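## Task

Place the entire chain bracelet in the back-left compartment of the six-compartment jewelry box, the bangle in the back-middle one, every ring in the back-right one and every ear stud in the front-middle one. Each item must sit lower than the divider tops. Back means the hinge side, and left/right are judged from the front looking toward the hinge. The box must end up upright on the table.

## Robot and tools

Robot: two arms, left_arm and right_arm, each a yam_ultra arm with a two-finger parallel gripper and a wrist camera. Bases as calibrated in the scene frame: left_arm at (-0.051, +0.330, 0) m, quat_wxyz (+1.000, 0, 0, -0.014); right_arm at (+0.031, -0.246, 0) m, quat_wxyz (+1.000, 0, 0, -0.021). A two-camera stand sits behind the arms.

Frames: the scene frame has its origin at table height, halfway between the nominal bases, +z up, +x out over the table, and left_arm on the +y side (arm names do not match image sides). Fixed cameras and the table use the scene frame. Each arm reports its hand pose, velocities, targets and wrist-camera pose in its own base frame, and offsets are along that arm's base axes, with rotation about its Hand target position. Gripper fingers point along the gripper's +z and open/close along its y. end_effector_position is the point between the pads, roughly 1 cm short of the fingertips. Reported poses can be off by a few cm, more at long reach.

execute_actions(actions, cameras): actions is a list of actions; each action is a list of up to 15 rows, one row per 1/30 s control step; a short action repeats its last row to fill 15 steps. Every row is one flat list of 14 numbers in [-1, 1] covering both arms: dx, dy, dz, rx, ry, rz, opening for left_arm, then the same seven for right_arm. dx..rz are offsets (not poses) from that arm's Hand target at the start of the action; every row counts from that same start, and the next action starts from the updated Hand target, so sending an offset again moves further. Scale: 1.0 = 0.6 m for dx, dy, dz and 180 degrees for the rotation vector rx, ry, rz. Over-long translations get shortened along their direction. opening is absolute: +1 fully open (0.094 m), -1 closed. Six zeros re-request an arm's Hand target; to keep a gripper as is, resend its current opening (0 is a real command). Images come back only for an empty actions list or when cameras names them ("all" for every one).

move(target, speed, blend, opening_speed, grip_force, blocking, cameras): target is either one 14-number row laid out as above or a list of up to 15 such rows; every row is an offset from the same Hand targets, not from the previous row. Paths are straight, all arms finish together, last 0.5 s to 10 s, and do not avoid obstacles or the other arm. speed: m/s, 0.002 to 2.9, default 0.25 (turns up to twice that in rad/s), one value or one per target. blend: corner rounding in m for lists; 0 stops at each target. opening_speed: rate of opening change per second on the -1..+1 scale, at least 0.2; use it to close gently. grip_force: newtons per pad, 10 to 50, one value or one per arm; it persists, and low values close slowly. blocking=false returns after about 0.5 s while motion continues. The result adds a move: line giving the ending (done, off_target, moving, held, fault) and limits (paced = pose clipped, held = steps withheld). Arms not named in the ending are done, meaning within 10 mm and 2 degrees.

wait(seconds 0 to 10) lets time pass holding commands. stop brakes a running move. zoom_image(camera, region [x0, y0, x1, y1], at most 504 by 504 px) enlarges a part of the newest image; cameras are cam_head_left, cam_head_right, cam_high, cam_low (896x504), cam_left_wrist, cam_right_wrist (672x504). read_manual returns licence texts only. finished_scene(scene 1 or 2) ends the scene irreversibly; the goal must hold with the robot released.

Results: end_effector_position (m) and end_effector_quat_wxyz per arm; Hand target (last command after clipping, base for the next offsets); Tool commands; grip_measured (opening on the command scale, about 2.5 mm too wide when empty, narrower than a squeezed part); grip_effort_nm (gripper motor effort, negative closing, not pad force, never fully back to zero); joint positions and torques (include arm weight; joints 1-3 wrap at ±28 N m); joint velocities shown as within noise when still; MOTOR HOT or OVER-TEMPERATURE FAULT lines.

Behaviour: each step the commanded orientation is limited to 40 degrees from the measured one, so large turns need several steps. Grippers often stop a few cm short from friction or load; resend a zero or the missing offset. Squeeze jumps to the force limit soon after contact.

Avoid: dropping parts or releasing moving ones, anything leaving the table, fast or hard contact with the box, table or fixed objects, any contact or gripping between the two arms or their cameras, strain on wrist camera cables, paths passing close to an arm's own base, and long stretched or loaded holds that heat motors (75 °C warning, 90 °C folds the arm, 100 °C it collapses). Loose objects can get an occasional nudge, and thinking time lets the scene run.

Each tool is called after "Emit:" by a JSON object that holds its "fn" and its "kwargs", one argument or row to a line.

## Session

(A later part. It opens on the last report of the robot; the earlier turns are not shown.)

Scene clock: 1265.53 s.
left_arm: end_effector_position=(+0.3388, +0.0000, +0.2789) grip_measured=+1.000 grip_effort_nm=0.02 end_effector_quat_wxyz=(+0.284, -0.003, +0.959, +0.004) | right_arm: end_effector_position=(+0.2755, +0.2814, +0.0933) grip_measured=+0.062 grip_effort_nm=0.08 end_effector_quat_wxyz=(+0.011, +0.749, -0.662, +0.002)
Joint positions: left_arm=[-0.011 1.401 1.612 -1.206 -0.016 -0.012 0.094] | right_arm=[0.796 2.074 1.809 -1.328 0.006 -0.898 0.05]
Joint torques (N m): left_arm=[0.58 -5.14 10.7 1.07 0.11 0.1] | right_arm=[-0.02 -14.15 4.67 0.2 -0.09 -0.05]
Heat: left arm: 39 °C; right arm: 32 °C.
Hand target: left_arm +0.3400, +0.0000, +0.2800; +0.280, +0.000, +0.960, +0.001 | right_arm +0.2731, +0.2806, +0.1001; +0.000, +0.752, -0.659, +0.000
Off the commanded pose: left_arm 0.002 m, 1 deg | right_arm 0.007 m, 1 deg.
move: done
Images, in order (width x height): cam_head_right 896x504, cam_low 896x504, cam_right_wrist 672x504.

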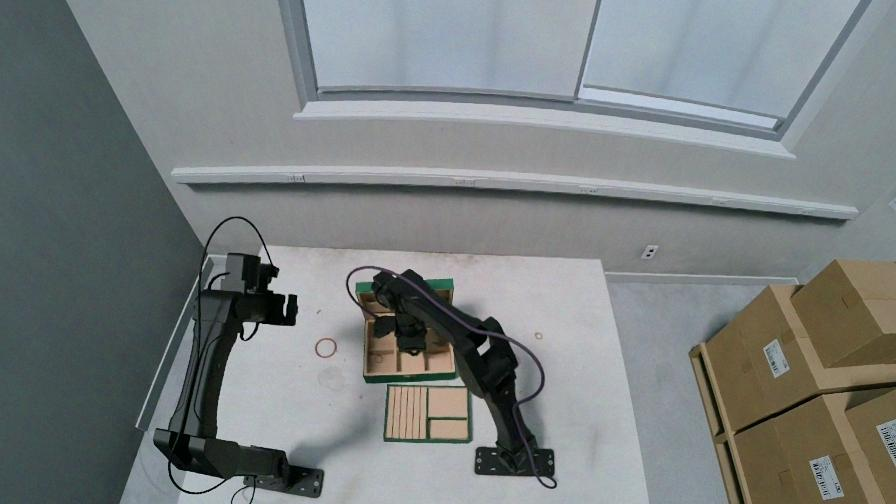

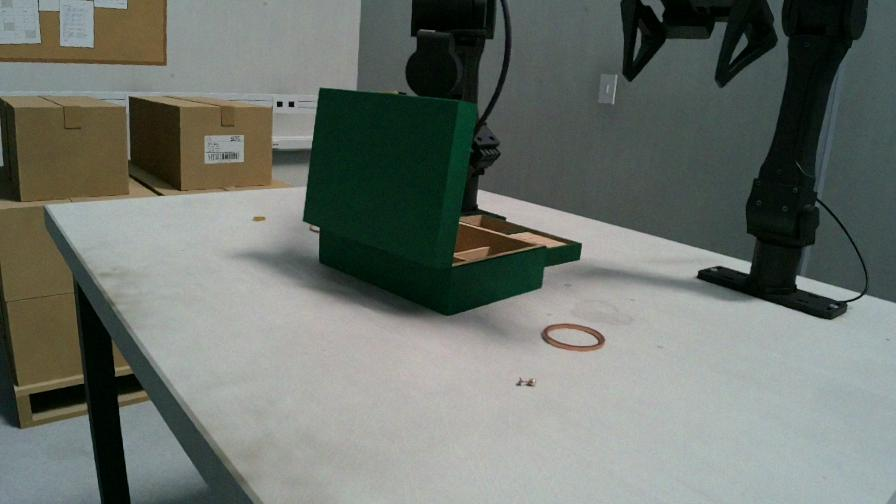

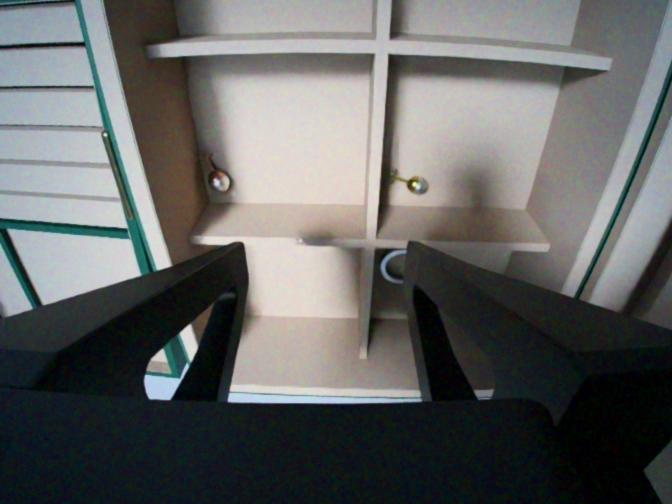

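Emit:
{"fn": "wait", "kwargs": {
  "seconds": 0.1,
  "cameras": ["cam_high", "cam_head_left", "cam_head_right", "cam_low"]
}}

Emit:
{"fn": "zoom_image", "kwargs": {
  "camera": "cam_high",
  "region": [360, 120, 560, 320]
}}

Emit:
{"fn": "zoom_image", "kwargs": {
  "camera": "cam_low",
  "region": [260, 0, 580, 320]
}}

Emit:
{"fn": "zoom_image", "kwargs": {
  "camera": "cam_head_left",
  "region": [300, 230, 500, 400]
}}

Scene clock: 1276.07 s.
left_arm: end_effector_position=(+0.3388, +0.0000, +0.2789) grip_measured=+1.000 grip_effort_nm=0.02 end_effector_quat_wxyz=(+0.284, -0.003, +0.959, +0.004) | right_arm: end_effector_position=(+0.2755, +0.2814, +0.0933) grip_measured=+0.062 grip_effort_nm=0.08 end_effector_quat_wxyz=(+0.011, +0.749, -0.662, +0.002)
Joint positions: left_arm=[-0.011 1.401 1.612 -1.206 -0.016 -0.012 0.094] | right_arm=[0.796 2.074 1.809 -1.328 0.006 -0.898 0.05]
Joint torques (N m): left_arm=[0.61 -5.15 10.82 1.08 0.09 0.09] | right_arm=[-0.01 -14.09 4.67 0.2 -0.11 -0.04]
Heat: left arm: 39 °C; right arm: 36 °C.
Hand target: left_arm +0.3400, +0.0000, +0.2800; +0.280, +0.000, +0.960, +0.001 | right_arm +0.2731, +0.2806, +0.1001; +0.000, +0.752, -0.659, +0.000
Tool commands: left_gripper/opening=+1.0 right_gripper/opening=+0.064
Off the commanded pose: left_arm 0.002 m, 1 deg | right_arm 0.007 m, 1 deg.
wait: 0.10 s; at rest from the start
Images, in order (width x height): cam_head_left 896x504, cam_head_right 896x504, cam_high 896x504, cam_low 896x504.

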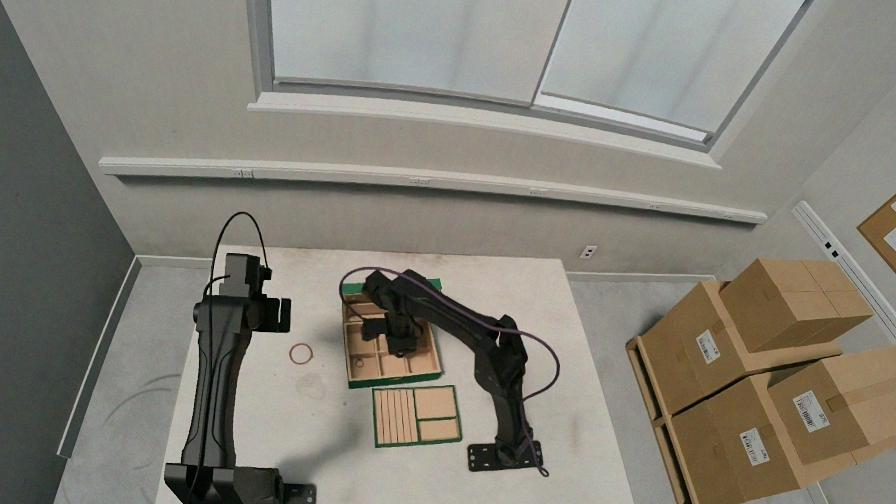

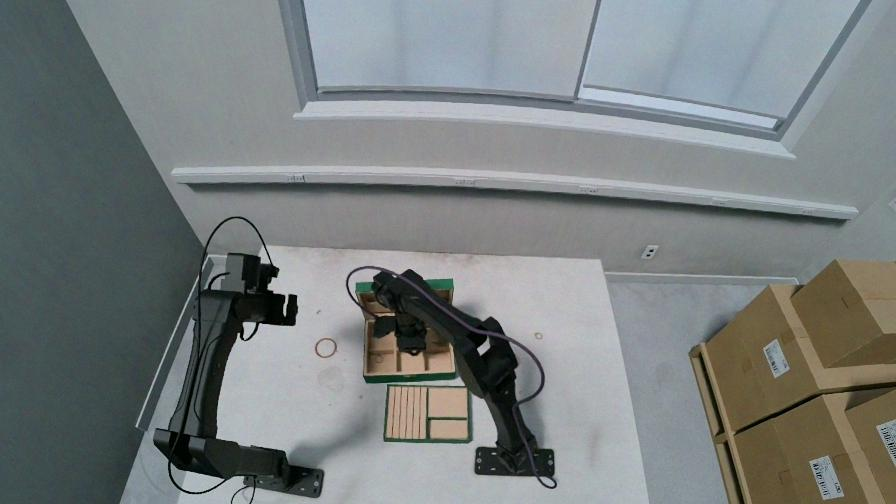

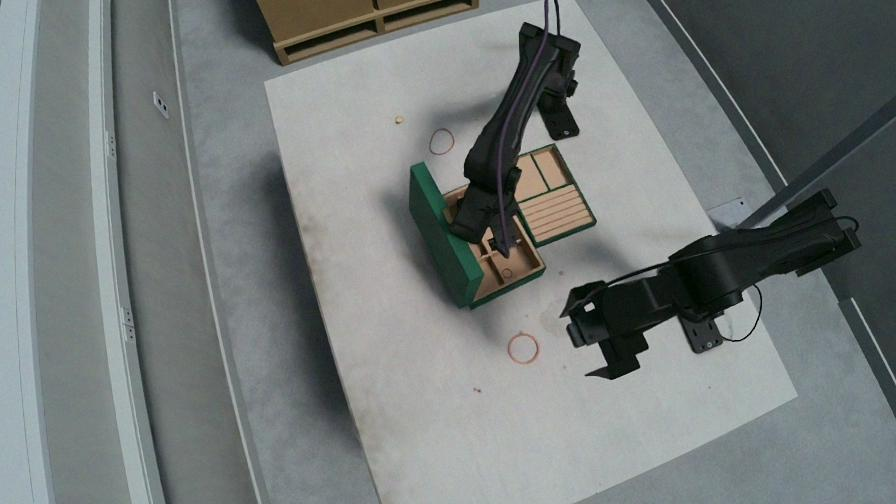

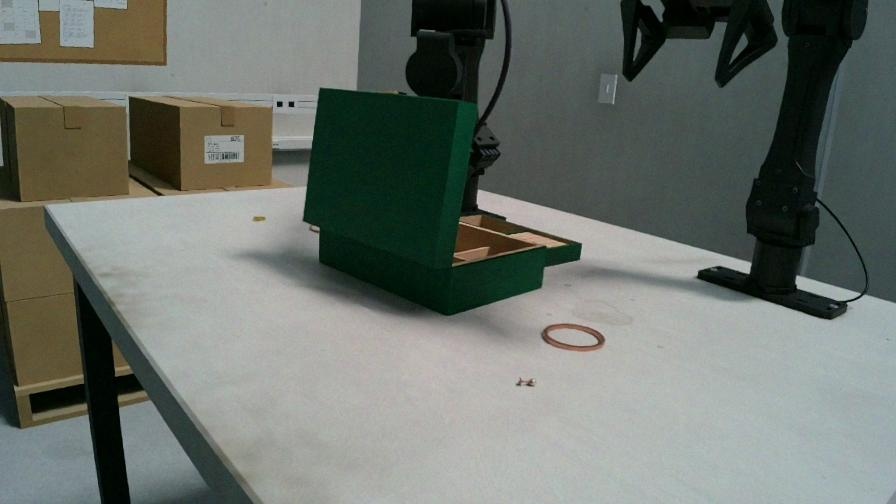

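Scaled by 2.520 from the camera's 896x504 image, which has a finer 1280x720 frame.

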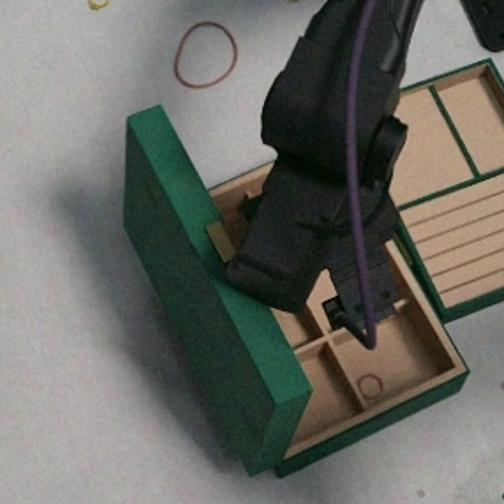

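Scaled by 1.575 from the camera's 896x504 image, which has a finer 1280x720 frame.

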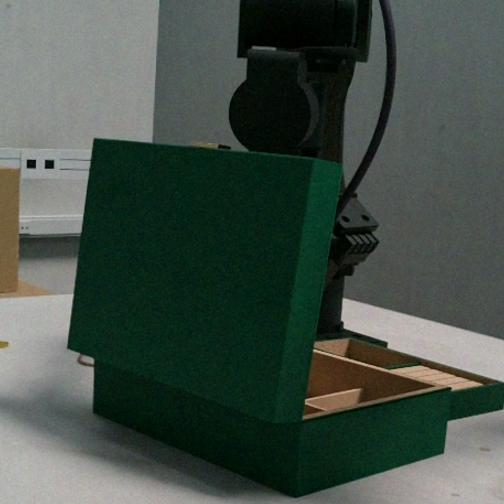

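Scaled by 2.520 from the camera's 896x504 image, which has a finer 1280x720 frame.

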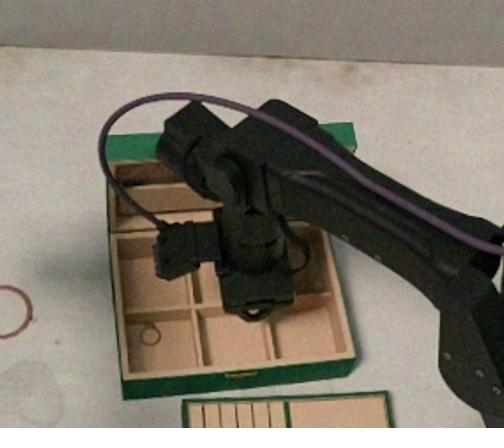

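Emit:
{"fn": "zoom_image", "kwargs": {
  "camera": "cam_head_right",
  "region": [340, 250, 480, 330]
}}

Emit:
{"fn": "zoom_image", "kwargs": {
  "camera": "cam_high",
  "region": [400, 150, 520, 260]
}}

Emit:
{"fn": "zoom_image", "kwargs": {
  "camera": "cam_low",
  "region": [380, 20, 520, 160]
}}

Scaled by 3.600 from the camera's 896x504 image, which has a finer 1280x720 frame.

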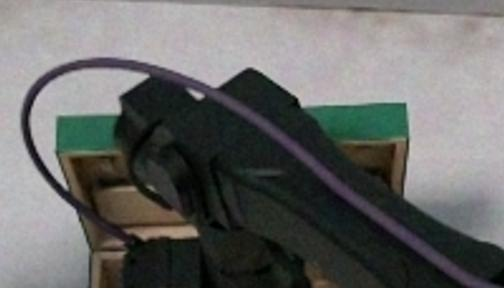

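Scaled by 4.200 from the camera's 896x504 image, which has a finer 1280x720 frame.

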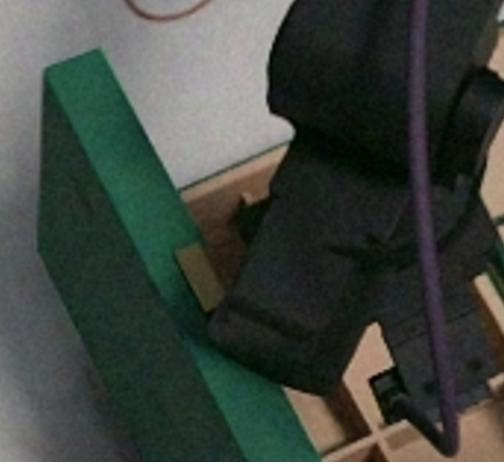

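Scaled by 3.600 from the camera's 896x504 image, which has a finer 1280x720 frame.

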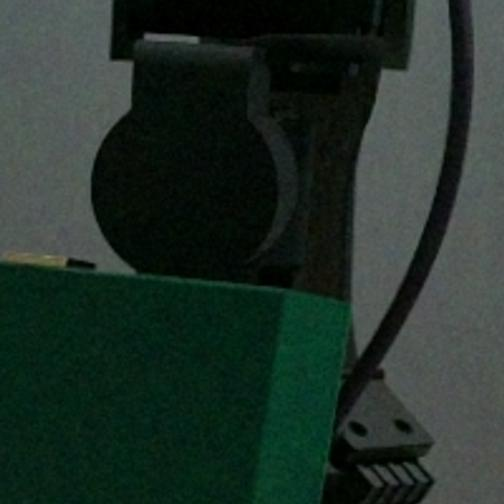

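Emit:
{"fn": "move", "kwargs": {
  "target": [
    [0, 0, 0, 0, 0, 0, 1.0, 0, 0, -0.07, 0, 0, 0, 0.064],
    [0, 0, 0, 0, 0, 0, 1.0, 0.0583, 0.0596, -0.07, 0, 0, 0, 0.064]
  ],
  "speed": 0.06,
  "cameras": ["cam_low", "cam_high", "cam_right_wrist"]
}}

Scene clock: 1320.63 s.
left_arm: end_effector_position=(+0.3388, +0.0000, +0.2789) grip_measured=+1.000 grip_effort_nm=0.02 end_effector_quat_wxyz=(+0.284, -0.003, +0.959, +0.004) | right_arm: end_effector_position=(+0.3060, +0.3118, +0.0607) grip_measured=+0.062 grip_effort_nm=0.08 end_effector_quat_wxyz=(-0.002, +0.749, -0.662, +0.003)
Joint positions: left_arm=[-0.011 1.401 1.612 -1.206 -0.016 -0.012 0.094] | right_arm=[0.795 2.241 1.944 -1.269 0.006 -0.899 0.05]
Joint torques (N m): left_arm=[0.59 -4.98 10.8 1.07 0.11 0.09] | right_arm=[0.08 -10.22 9.95 0.01 -0.1 -0.04]
Heat: left arm: 39 °C; right arm: 41 °C.
Hand target: left_arm +0.3400, +0.0000, +0.2800; +0.280, +0.000, +0.960, +0.001 | right_arm +0.3082, +0.3163, +0.0581; +0.000, +0.752, -0.659, +0.000
Off the commanded pose: left_arm 0.002 m, 1 deg | right_arm 0.006 m, 1 deg.
move: done
Images, in order (width x height): cam_high 896x504, cam_low 896x504, cam_right_wrist 672x504.

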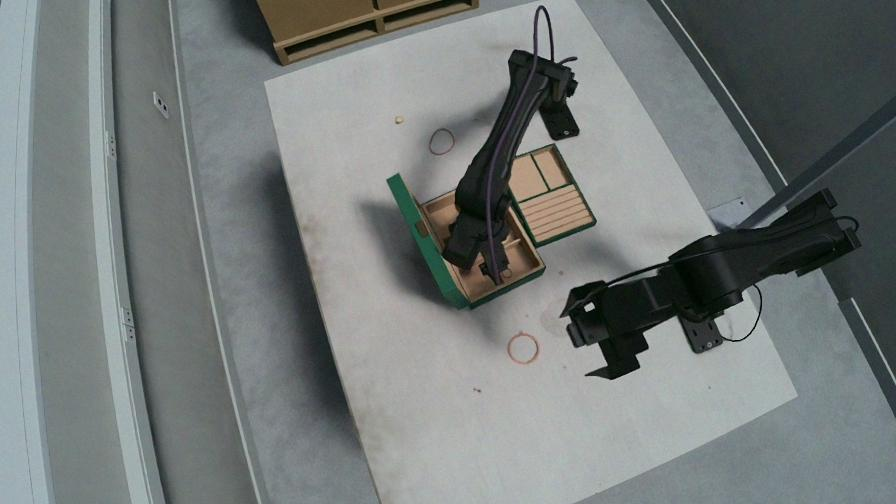

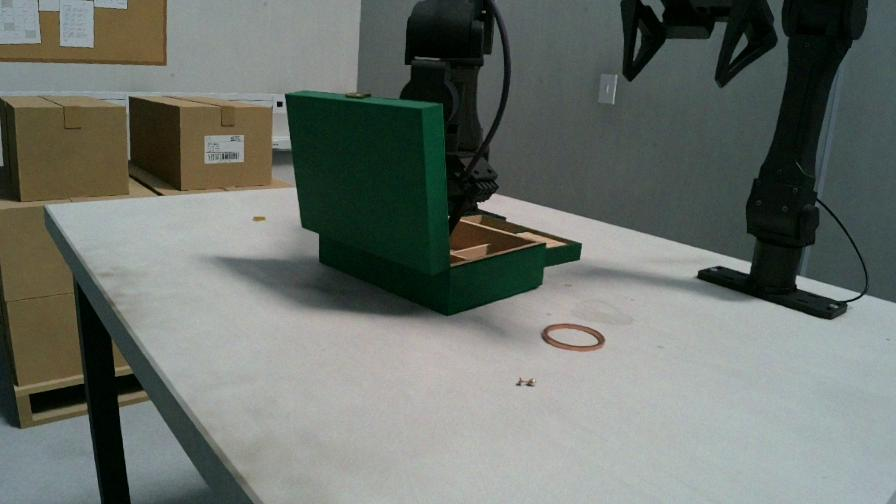

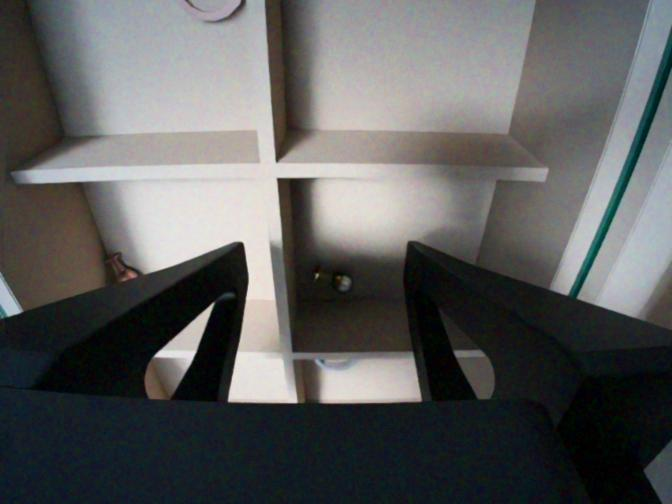

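Emit:
{"fn": "move", "kwargs": {
  "target": [0, 0, 0, 0, 0, 0, 1.0, -0.0583, -0.0657, 0.0, 0, 0, 0, 0.064],
  "speed": 0.15,
  "cameras": ["cam_right_wrist", "cam_low"]
}}

Scene clock: 1342.27 s.
left_arm: end_effector_position=(+0.3388, +0.0000, +0.2789) grip_measured=+1.000 grip_effort_nm=0.02 end_effector_quat_wxyz=(+0.284, -0.003, +0.959, +0.004) | right_arm: end_effector_position=(+0.2723, +0.2754, +0.0477) grip_measured=+0.062 grip_effort_nm=0.06 end_effector_quat_wxyz=(+0.021, +0.750, -0.661, +0.004)
Joint positions: left_arm=[-0.011 1.401 1.612 -1.206 -0.016 -0.012 0.094] | right_arm=[0.793 2.087 1.647 -1.171 0.01 -0.904 0.05]
Joint torques (N m): left_arm=[0.54 -5.11 10.81 1.07 0.1 0.11] | right_arm=[-0.29 -14.87 4.86 0.24 -0.14 -0.05]
Heat: left arm: 39 °C; right arm: 38 °C.
Hand target: left_arm +0.3400, +0.0000, +0.2800; +0.280, +0.000, +0.960, +0.001 | right_arm +0.2732, +0.2768, +0.0581; +0.000, +0.752, -0.659, +0.000
Off the commanded pose: left_arm 0.002 m, 1 deg | right_arm 0.011 m, 2 deg.
move: off_target (right_arm)
Images, in order (width x height): cam_low 896x504, cam_right_wrist 672x504.

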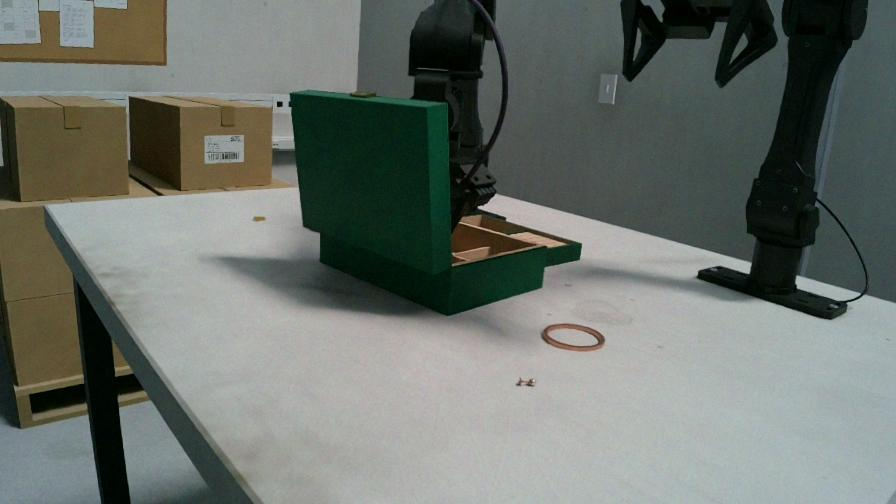

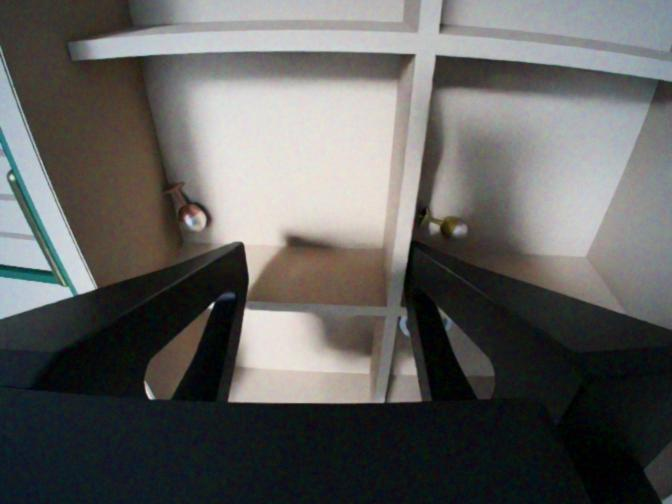

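Emit:
{"fn": "move", "kwargs": {
  "target": [0, 0, 0, 0, 0, 0, 1.0, 0.0092, 0.0097, 0.015, 0, 0, 0, 0.064],
  "speed": 0.2,
  "cameras": ["cam_right_wrist"]
}}

Scene clock: 1360.00 s.
left_arm: end_effector_position=(+0.3388, +0.0000, +0.2789) grip_measured=+1.000 grip_effort_nm=0.02 end_effector_quat_wxyz=(+0.284, -0.003, +0.959, +0.004) | right_arm: end_effector_position=(+0.2748, +0.2780, +0.0533) grip_measured=+0.062 grip_effort_nm=0.06 end_effector_quat_wxyz=(+0.015, +0.750, -0.661, +0.004)
Joint positions: left_arm=[-0.011 1.401 1.612 -1.206 -0.016 -0.012 0.094] | right_arm=[0.793 2.087 1.67 -1.184 0.01 -0.904 0.05]
Joint torques (N m): left_arm=[0.55 -5.12 10.77 1.1 0.11 0.09] | right_arm=[-0.29 -12.6 9.5 -0.07 -0.15 -0.04]
Heat: left arm: 39 °C; right arm: 37 °C.
Hand target: left_arm +0.3400, +0.0000, +0.2800; +0.280, +0.000, +0.960, +0.001 | right_arm +0.2787, +0.2827, +0.0671; +0.000, +0.752, -0.659, +0.000
Off the commanded pose: left_arm 0.002 m, 1 deg | right_arm 0.015 m, 2 deg.
move: off_target (right_arm)
Images, in order (width x height): cam_right_wrist 672x504.

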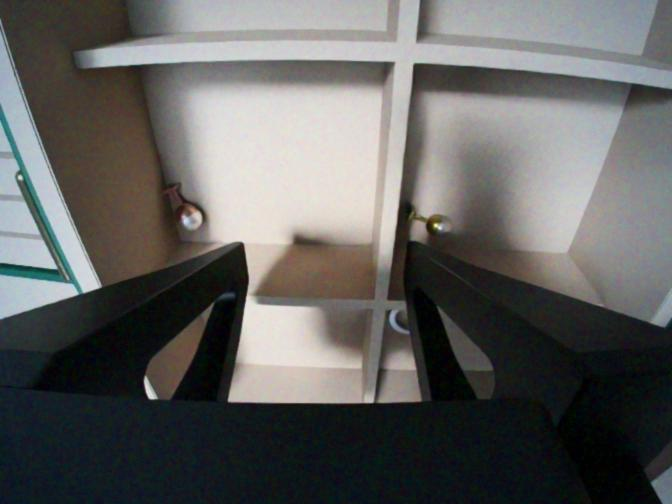

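Emit:
{"fn": "zoom_image", "kwargs": {
  "camera": "cam_right_wrist",
  "region": [360, 170, 480, 270]
}}

Scaled by 4.200 from the camera's 672x504 image, which has a finer 960x720 frame.

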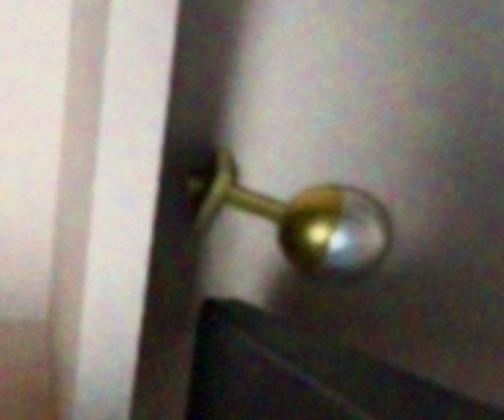

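Emit:
{"fn": "move", "kwargs": {
  "target": [0, 0, 0, 0, 0, 0, 1.0, -0.0037, -0.0007, -0.0267, 0, 0, 0, 0.064],
  "speed": 0.1,
  "cameras": ["cam_right_wrist"]
}}

Scene clock: 1402.20 s.
left_arm: end_effector_position=(+0.3388, +0.0000, +0.2789) grip_measured=+1.000 grip_effort_nm=0.02 end_effector_quat_wxyz=(+0.284, -0.003, +0.959, +0.004) | right_arm: end_effector_position=(+0.2773, +0.2804, +0.0506) grip_measured=+0.062 grip_effort_nm=0.06 end_effector_quat_wxyz=(+0.008, +0.751, -0.661, +0.005)
Joint positions: left_arm=[-0.011 1.401 1.612 -1.206 -0.016 -0.012 0.094] | right_arm=[0.793 2.087 1.66 -1.158 0.01 -0.904 0.05]
Joint torques (N m): left_arm=[0.51 -5.15 10.86 1.09 0.12 0.1] | right_arm=[-0.01 -12.16 5.18 0.29 -0.14 -0.01]
Heat: left arm: 39 °C; right arm: 36 °C.
Hand target: left_arm +0.3400, +0.0000, +0.2800; +0.280, +0.000, +0.960, +0.001 | right_arm +0.2765, +0.2822, +0.0511; +0.000, +0.752, -0.659, +0.000
Off the commanded pose: left_arm 0.002 m, 1 deg | right_arm 0.002 m, 1 deg.
move: done
Images, in order (width x height): cam_right_wrist 672x504.

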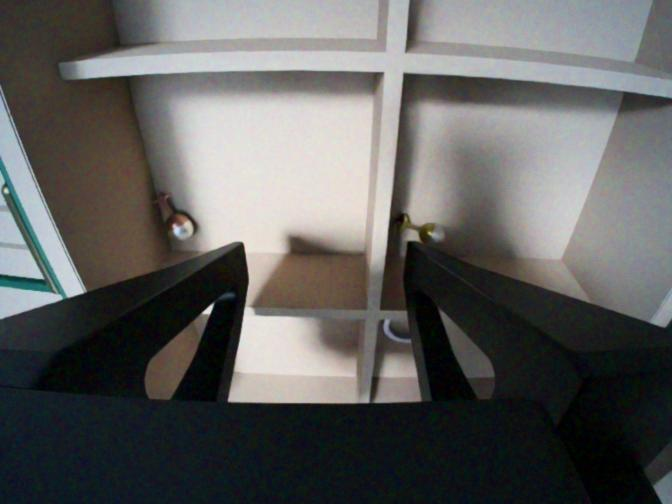

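Emit:
{"fn": "move", "kwargs": {
  "target": [0,0,0,0,0,0,1, -0.007,-0.0075,0,0,0,0,0.064],
  "speed": 0.05,
  "cameras": ["cam_right_wrist"]
}}

Scene clock: 1435.60 s.
left_arm: end_effector_position=(+0.3388, +0.0000, +0.2789) grip_measured=+1.000 grip_effort_nm=0.02 end_effector_quat_wxyz=(+0.284, -0.003, +0.959, +0.004) | right_arm: end_effector_position=(+0.2718, +0.2749, +0.0419) grip_measured=+0.062 grip_effort_nm=0.06 end_effector_quat_wxyz=(+0.019, +0.750, -0.661, +0.004)
Joint positions: left_arm=[-0.011 1.401 1.612 -1.206 -0.016 -0.012 0.094] | right_arm=[0.793 2.087 1.624 -1.146 0.01 -0.904 0.05]
Joint torques (N m): left_arm=[0.5 -5.16 10.82 1.09 0.13 0.1] | right_arm=[-0.05 -14.34 5.04 0.26 -0.14 -0.03]
Heat: left arm: 39 °C; right arm: 36 °C.
Hand target: left_arm +0.3400, +0.0000, +0.2800; +0.280, +0.000, +0.960, +0.001 | right_arm +0.2723, +0.2778, +0.0511; +0.000, +0.752, -0.659, +0.000
Off the commanded pose: left_arm 0.002 m, 1 deg | right_arm 0.010 m, 2 deg.
move: done
Images, in order (width x height): cam_right_wrist 672x504.

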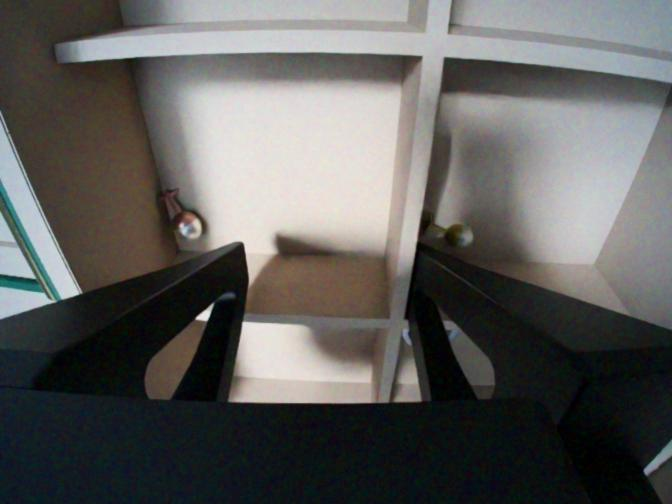

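Emit:
{"fn": "move", "kwargs": {
  "target": [0,0,0,0,0,0,1, 0,0,-0.022,0,0,0,0.064],
  "speed": 0.04,
  "cameras": ["cam_right_wrist"]
}}

Scene clock: 1447.27 s.
left_arm: end_effector_position=(+0.3388, +0.0000, +0.2789) grip_measured=+1.000 grip_effort_nm=0.02 end_effector_quat_wxyz=(+0.284, -0.003, +0.959, +0.004) | right_arm: end_effector_position=(+0.2724, +0.2757, +0.0331) grip_measured=+0.062 grip_effort_nm=0.06 end_effector_quat_wxyz=(+0.013, +0.750, -0.661, +0.004)
Joint positions: left_arm=[-0.011 1.401 1.612 -1.206 -0.016 -0.012 0.094] | right_arm=[0.793 2.087 1.588 -1.097 0.009 -0.904 0.05]
Joint torques (N m): left_arm=[0.55 -5.12 10.85 1.08 0.11 0.1] | right_arm=[-0.05 -13.22 4.96 0.27 -0.13 -0.02]
Heat: left arm: 39 °C; right arm: 36 °C.
Hand target: left_arm +0.3400, +0.0000, +0.2800; +0.280, +0.000, +0.960, +0.001 | right_arm +0.2723, +0.2778, +0.0378; +0.000, +0.752, -0.659, +0.000
Off the commanded pose: left_arm 0.002 m, 1 deg | right_arm 0.005 m, 2 deg.
move: done
Images, in order (width x height): cam_right_wrist 672x504.

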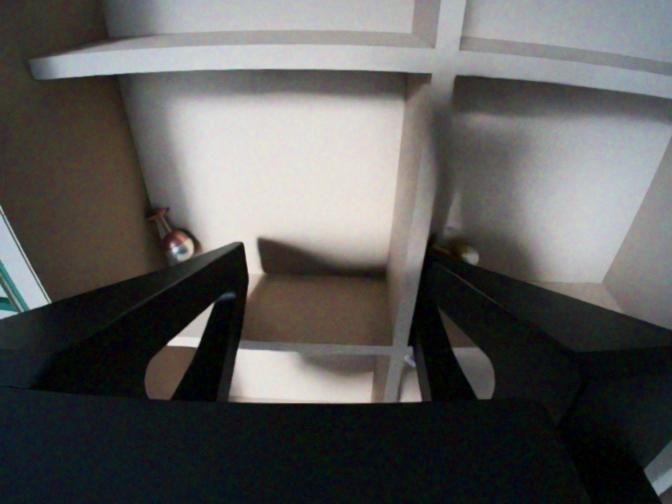

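Emit:
{"fn": "zoom_image", "kwargs": {
  "camera": "cam_right_wrist",
  "region": [350, 170, 550, 320]
}}

Scaled by 2.520 from the camera's 672x504 image, which has a finer 960x720 frame.

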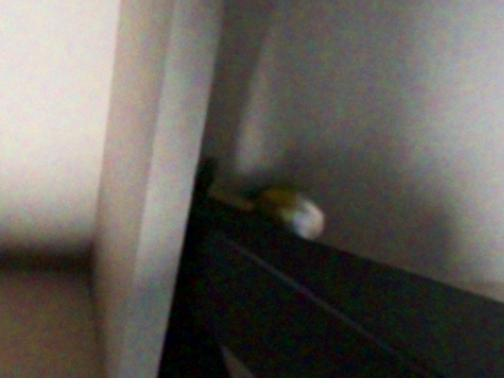

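Emit:
{"fn": "move", "kwargs": {
  "target": [0,0,0,0,0,0,1, 0,0,-0.0265,0,0,0,0.064],
  "speed": 0.04,
  "cameras": ["cam_right_wrist"]
}}

Scene clock: 1461.07 s.
left_arm: end_effector_position=(+0.3388, +0.0000, +0.2789) grip_measured=+1.000 grip_effort_nm=0.02 end_effector_quat_wxyz=(+0.284, -0.003, +0.959, +0.004) | right_arm: end_effector_position=(+0.2733, +0.2784, +0.0245) grip_measured=+0.062 grip_effort_nm=0.06 end_effector_quat_wxyz=(+0.003, +0.751, -0.661, +0.001)
Joint positions: left_arm=[-0.011 1.401 1.612 -1.206 -0.016 -0.012 0.094] | right_arm=[0.793 2.087 1.553 -1.043 0.003 -0.904 0.05]
Joint torques (N m): left_arm=[0.57 -5.15 10.82 1.06 0.11 0.1] | right_arm=[-0.05 -11.62 4.49 0.32 -0.06 -0.01]
Heat: left arm: 39 °C; right arm: 37 °C.
Hand target: left_arm +0.3400, +0.0000, +0.2800; +0.280, +0.000, +0.960, +0.001 | right_arm +0.2723, +0.2777, +0.0219; +0.000, +0.752, -0.659, +0.000
Off the commanded pose: left_arm 0.002 m, 1 deg | right_arm 0.003 m, 0 deg.
move: done
Images, in order (width x height): cam_right_wrist 672x504.

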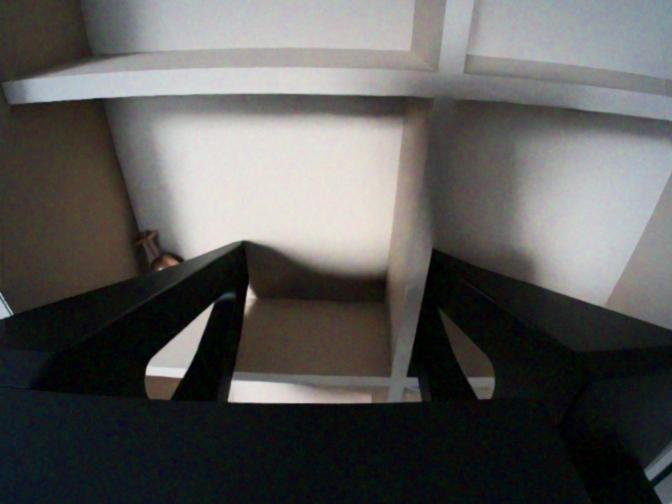

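Emit:
{"fn": "move", "kwargs": {
  "target": [0,0,0,0,0,0,1, -0.0025,-0.003,-0.0105,0,0,0,0.064],
  "speed": 0.04,
  "cameras": ["cam_right_wrist"]
}}

Scene clock: 1473.63 s.
left_arm: end_effector_position=(+0.3388, +0.0000, +0.2789) grip_measured=+1.000 grip_effort_nm=0.02 end_effector_quat_wxyz=(+0.284, -0.003, +0.959, +0.004) | right_arm: end_effector_position=(+0.2731, +0.2782, +0.0233) grip_measured=+0.062 grip_effort_nm=0.06 end_effector_quat_wxyz=(+0.000, +0.751, -0.661, +0.001)
Joint positions: left_arm=[-0.011 1.401 1.612 -1.206 -0.016 -0.012 0.094] | right_arm=[0.793 2.082 1.54 -1.029 0.003 -0.904 0.05]
Joint torques (N m): left_arm=[0.57 -5.16 10.84 1.09 0.11 0.11] | right_arm=[-0.1 -11.23 3.22 0.48 -0.06 -0.02]
Heat: left arm: 39 °C; right arm: 37 °C.
Hand target: left_arm +0.3400, +0.0000, +0.2800; +0.280, +0.000, +0.960, +0.001 | right_arm +0.2708, +0.2759, +0.0157; +0.000, +0.752, -0.659, +0.000
Off the commanded pose: left_arm 0.002 m, 1 deg | right_arm 0.008 m, 0 deg.
move: done
Images, in order (width x height): cam_right_wrist 672x504.

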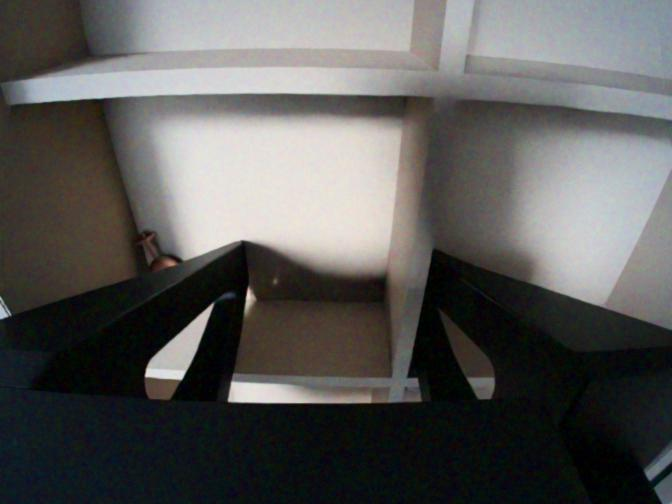

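Emit:
{"fn": "move", "kwargs": {
  "target": [
    [0,0,0,0,0,0,1, 0.0025,-0.0017,0.05,0,0,0,0.064],
    [0,0,0,0,0,0,1, 0.0025,-0.0017,0.001,0,0,0,0.064]
  ],
  "speed": 0.08,
  "cameras": ["cam_right_wrist"]
}}

Scene clock: 1484.63 s.
left_arm: end_effector_position=(+0.3388, +0.0000, +0.2789) grip_measured=+1.000 grip_effort_nm=0.02 end_effector_quat_wxyz=(+0.284, -0.003, +0.959, +0.004) | right_arm: end_effector_position=(+0.2724, +0.2782, +0.0236) grip_measured=+0.062 grip_effort_nm=0.06 end_effector_quat_wxyz=(+0.000, +0.752, -0.660, +0.000)
Joint positions: left_arm=[-0.011 1.401 1.612 -1.206 -0.016 -0.012 0.094] | right_arm=[0.793 2.081 1.539 -1.03 0 -0.908 0.05]
Joint torques (N m): left_arm=[0.49 -5.15 10.76 1.06 0.13 0.08] | right_arm=[-0.49 -11.06 3.64 0.45 -0.03 -0.04]
Heat: left arm: 39 °C; right arm: 37 °C.
Hand target: left_arm +0.3400, +0.0000, +0.2800; +0.280, +0.000, +0.960, +0.001 | right_arm +0.2723, +0.2749, +0.0163; +0.000, +0.752, -0.659, +0.000
Off the commanded pose: left_arm 0.002 m, 1 deg | right_arm 0.008 m, 0 deg.
move: done
Images, in order (width x height): cam_right_wrist 672x504.

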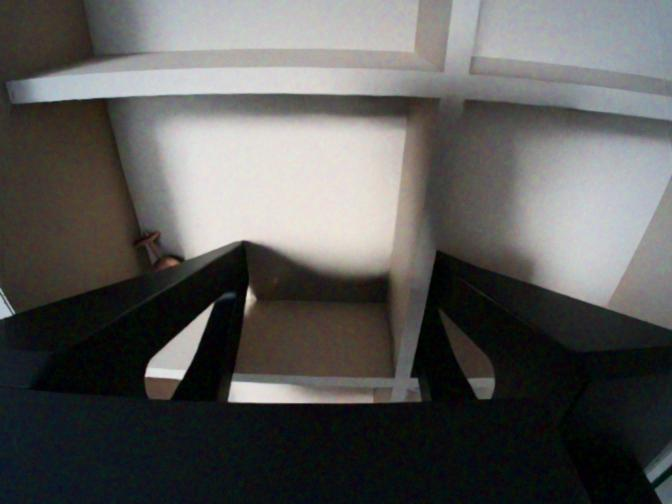

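Emit:
{"fn": "move", "kwargs": {
  "target": [0,0,0,0,0,0,1, 0,-0.003,-0.014,0,0,0,0.064],
  "speed": 0.08,
  "cameras": ["cam_right_wrist"]
}}

Scene clock: 1493.67 s.
left_arm: end_effector_position=(+0.3388, +0.0000, +0.2789) grip_measured=+1.000 grip_effort_nm=0.02 end_effector_quat_wxyz=(+0.284, -0.003, +0.959, +0.004) | right_arm: end_effector_position=(+0.2724, +0.2783, +0.0226) grip_measured=+0.062 grip_effort_nm=0.06 end_effector_quat_wxyz=(-0.005, +0.752, -0.660, +0.000)
Joint positions: left_arm=[-0.011 1.401 1.612 -1.206 -0.016 -0.012 0.094] | right_arm=[0.793 2.073 1.523 -1.011 0 -0.908 0.05]
Joint torques (N m): left_arm=[0.66 -5.16 10.69 1.06 0.14 0.1] | right_arm=[-0.76 -9.81 2.73 0.6 -0.04 -0.06]
Heat: left arm: 39 °C; right arm: 37 °C.
Hand target: left_arm +0.3400, +0.0000, +0.2800; +0.280, +0.000, +0.960, +0.001 | right_arm +0.2723, +0.2732, +0.0079; +0.000, +0.752, -0.659, +0.000
Off the commanded pose: left_arm 0.002 m, 1 deg | right_arm 0.016 m, 1 deg.
move: off_target (right_arm)
Images, in order (width x height): cam_right_wrist 672x504.

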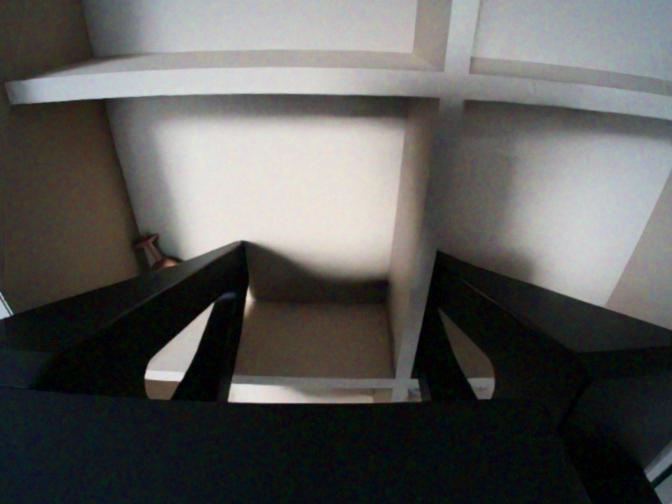

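Emit:
{"fn": "move", "kwargs": {
  "target": [0,0,0,0,0,0,1, 0.032,0.005,0.008,0,0,0,0.064],
  "speed": 0.05,
  "cameras": ["cam_right_wrist"]
}}

Scene clock: 1563.43 s.
left_arm: end_effector_position=(+0.3388, +0.0000, +0.2789) grip_measured=+1.000 grip_effort_nm=0.02 end_effector_quat_wxyz=(+0.284, -0.003, +0.959, +0.004) | right_arm: end_effector_position=(+0.2834, +0.2806, +0.0243) grip_measured=+0.062 grip_effort_nm=0.06 end_effector_quat_wxyz=(-0.012, +0.753, -0.658, -0.006)
Joint positions: left_arm=[-0.011 1.401 1.612 -1.206 -0.016 -0.012 0.094] | right_arm=[0.771 2.093 1.561 -1.016 -0.014 -0.933 0.05]
Joint torques (N m): left_arm=[0.55 -5.14 10.77 1.1 0.12 0.11] | right_arm=[-1.31 -7.5 8.25 0.19 0.11 -0.09]
Heat: left arm: 39 °C; right arm: 38 °C.
Hand target: left_arm +0.3400, +0.0000, +0.2800; +0.280, +0.000, +0.960, +0.001 | right_arm +0.2916, +0.2762, +0.0128; +0.000, +0.752, -0.659, +0.000
Off the commanded pose: left_arm 0.002 m, 1 deg | right_arm 0.015 m, 2 deg.
move: off_target (right_arm)
Images, in order (width x height): cam_right_wrist 672x504.

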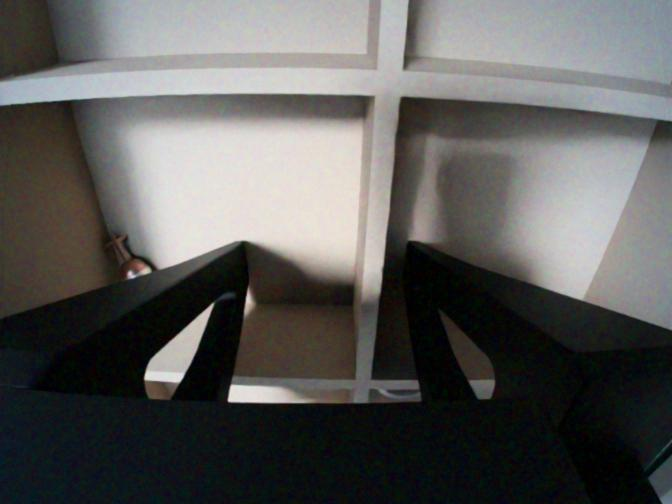

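Emit:
{"fn": "move", "kwargs": {
  "target": [0,0,0,0,0,0,1, -0.008,0,0.075,0,0,0,0.064],
  "speed": 0.1,
  "cameras": ["cam_right_wrist"]
}}

Scene clock: 1569.07 s.
left_arm: end_effector_position=(+0.3388, +0.0000, +0.2789) grip_measured=+1.000 grip_effort_nm=0.02 end_effector_quat_wxyz=(+0.284, -0.003, +0.959, +0.004) | right_arm: end_effector_position=(+0.2801, +0.2742, +0.0456) grip_measured=+0.062 grip_effort_nm=0.06 end_effector_quat_wxyz=(+0.013, +0.753, -0.658, -0.002)
Joint positions: left_arm=[-0.011 1.401 1.612 -1.206 -0.016 -0.012 0.094] | right_arm=[0.771 2.093 1.648 -1.151 -0.002 -0.934 0.05]
Joint torques (N m): left_arm=[0.5 -5.16 10.77 1.08 0.1 0.1] | right_arm=[-0.61 -12.25 9.44 -0.07 -0.02 -0.01]
Heat: left arm: 39 °C; right arm: 37 °C.
Hand target: left_arm +0.3400, +0.0000, +0.2800; +0.280, +0.000, +0.960, +0.001 | right_arm +0.2867, +0.2762, +0.0577; +0.000, +0.752, -0.659, +0.000
Off the commanded pose: left_arm 0.002 m, 1 deg | right_arm 0.014 m, 1 deg.
move: off_target (right_arm)
Images, in order (width x height): cam_right_wrist 672x504.

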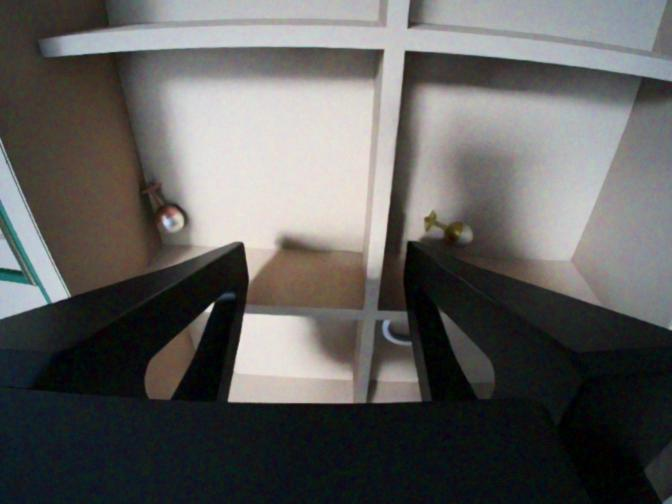

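Emit:
{"fn": "move", "kwargs": {
  "target": [
    [0,0,0,0,0,0,1, 0.0,0,0.04,0,0,0,0.064],
    [0,0,0,0,0,0,1, 0.0583,0.0018,0.0205,0.0044,-0.0330,0,-0.49]
  ],
  "speed": 0.12,
  "cameras": ["cam_right_wrist","cam_low"]
}}

Scene clock: 1610.23 s.
left_arm: end_effector_position=(+0.3388, +0.0000, +0.2789) grip_measured=+1.000 grip_effort_nm=0.02 end_effector_quat_wxyz=(+0.284, -0.003, +0.959, +0.004) | right_arm: end_effector_position=(+0.3123, +0.2726, +0.0653) grip_measured=-0.488 grip_effort_nm=-0.11 end_effector_quat_wxyz=(-0.022, +0.751, -0.659, +0.031)
Joint positions: left_arm=[-0.011 1.401 1.612 -1.206 -0.016 -0.012 0.094] | right_arm=[0.74 2.093 1.725 -1.152 0.057 -0.964 0.024]
Joint torques (N m): left_arm=[0.49 -5.12 10.84 1.07 0.12 0.09] | right_arm=[-0.5 -11.26 8.66 0.4 0.03 -0.04]
Heat: left arm: 39 °C; right arm: 36 °C.
Hand target: left_arm +0.3400, +0.0000, +0.2800; +0.280, +0.000, +0.960, +0.001 | right_arm +0.3217, +0.2773, +0.0701; -0.039, +0.751, -0.658, +0.034
Off the commanded pose: left_arm 0.002 m, 1 deg | right_arm 0.012 m, 2 deg.
move: off_target (right_arm); target 2's new opening was sent with right_arm's hand 0.012 m and 2 deg from that target
Images, in order (width x height): cam_low 896x504, cam_right_wrist 672x504.

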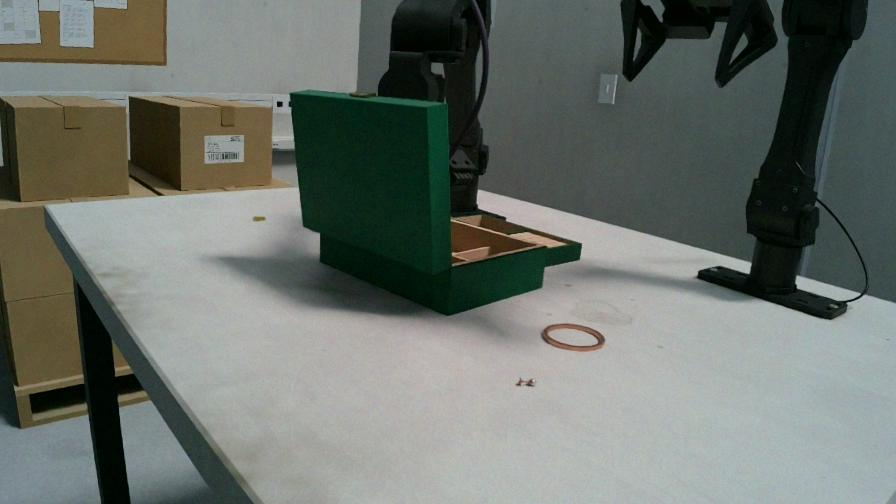

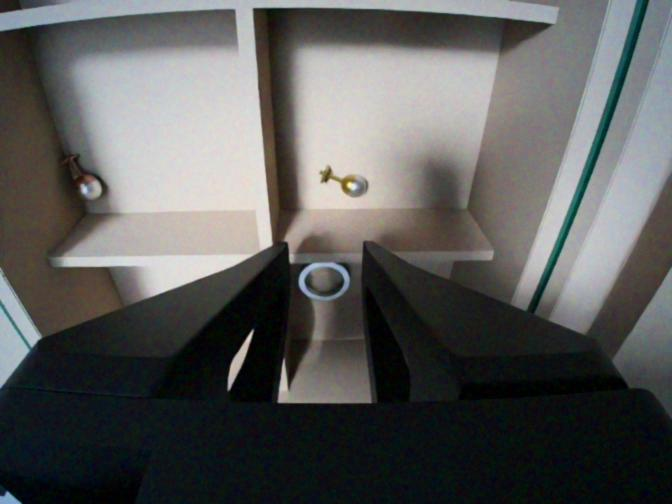

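Emit:
{"fn": "move", "kwargs": {
  "target": [0,0,0,0,0,0,1, 0.0147,0.0095,-0.022,0,0,0,-0.49],
  "speed": 0.06,
  "cameras": ["cam_right_wrist"]
}}

Scene clock: 1634.50 s.
left_arm: end_effector_position=(+0.3388, +0.0000, +0.2789) grip_measured=+1.000 grip_effort_nm=0.02 end_effector_quat_wxyz=(+0.284, -0.003, +0.959, +0.004) | right_arm: end_effector_position=(+0.3173, +0.2770, +0.0593) grip_measured=-0.488 grip_effort_nm=-0.11 end_effector_quat_wxyz=(-0.027, +0.752, -0.657, +0.032)
Joint positions: left_arm=[-0.011 1.401 1.612 -1.206 -0.016 -0.012 0.094] | right_arm=[0.74 2.114 1.732 -1.129 0.058 -0.967 0.024]
Joint torques (N m): left_arm=[0.55 -5.05 10.82 1.09 0.11 0.09] | right_arm=[-0.81 -9.07 10.07 0.47 0.03 -0.05]
Heat: left arm: 39 °C; right arm: 36 °C.
Hand target: left_arm +0.3400, +0.0000, +0.2800; +0.280, +0.000, +0.960, +0.001 | right_arm +0.3304, +0.2830, +0.0568; -0.039, +0.751, -0.658, +0.034
Off the commanded pose: left_arm 0.002 m, 1 deg | right_arm 0.015 m, 1 deg.
move: off_target (right_arm)
Images, in order (width x height): cam_right_wrist 672x504.

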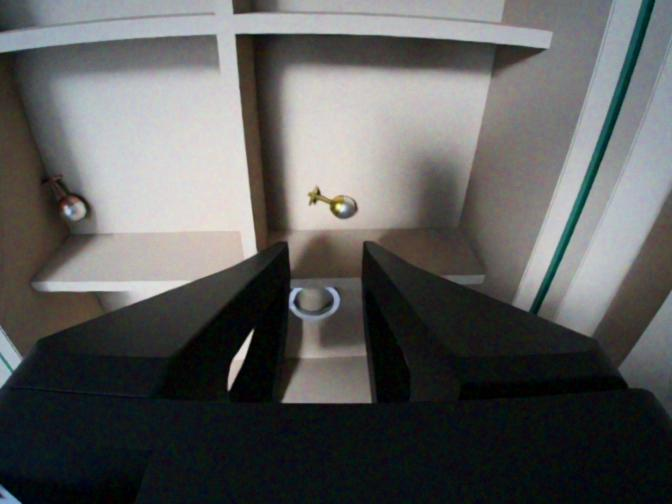

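Emit:
{"fn": "move", "kwargs": {
  "target": [0,0,0,0,0,0,1, 0.0042,0.0015,-0.037,0,0,0,-0.49],
  "speed": 0.06,
  "cameras": ["cam_right_wrist"]
}}

Scene clock: 1646.70 s.
left_arm: end_effector_position=(+0.3388, +0.0000, +0.2789) grip_measured=+1.000 grip_effort_nm=0.02 end_effector_quat_wxyz=(+0.284, -0.003, +0.959, +0.004) | right_arm: end_effector_position=(+0.3290, +0.2877, +0.0505) grip_measured=-0.488 grip_effort_nm=-0.11 end_effector_quat_wxyz=(-0.049, +0.752, -0.656, +0.035)
Joint positions: left_arm=[-0.011 1.401 1.612 -1.206 -0.016 -0.012 0.094] | right_arm=[0.74 2.139 1.732 -1.059 0.058 -0.97 0.024]
Joint torques (N m): left_arm=[0.53 -5.14 10.8 1.08 0.13 0.1] | right_arm=[-1.03 -9.24 5.63 0.57 0.02 -0.04]
Heat: left arm: 39 °C; right arm: 37 °C.
Hand target: left_arm +0.3400, +0.0000, +0.2800; +0.280, +0.000, +0.960, +0.001 | right_arm +0.3330, +0.2839, +0.0346; -0.039, +0.751, -0.658, +0.034
Off the commanded pose: left_arm 0.002 m, 1 deg | right_arm 0.017 m, 1 deg.
move: off_target (right_arm)
Images, in order (width x height): cam_right_wrist 672x504.

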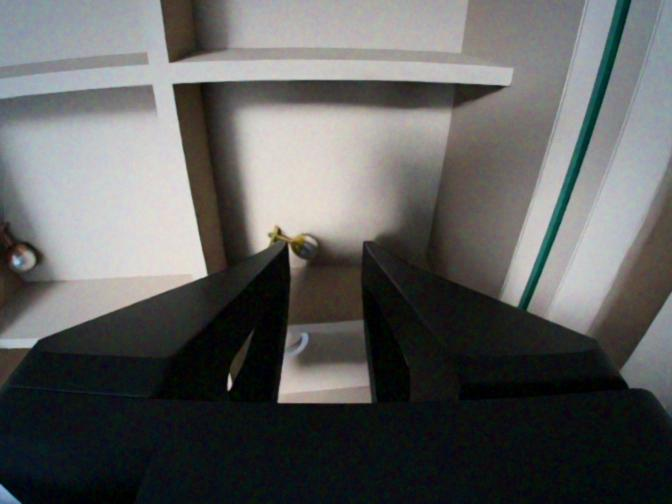

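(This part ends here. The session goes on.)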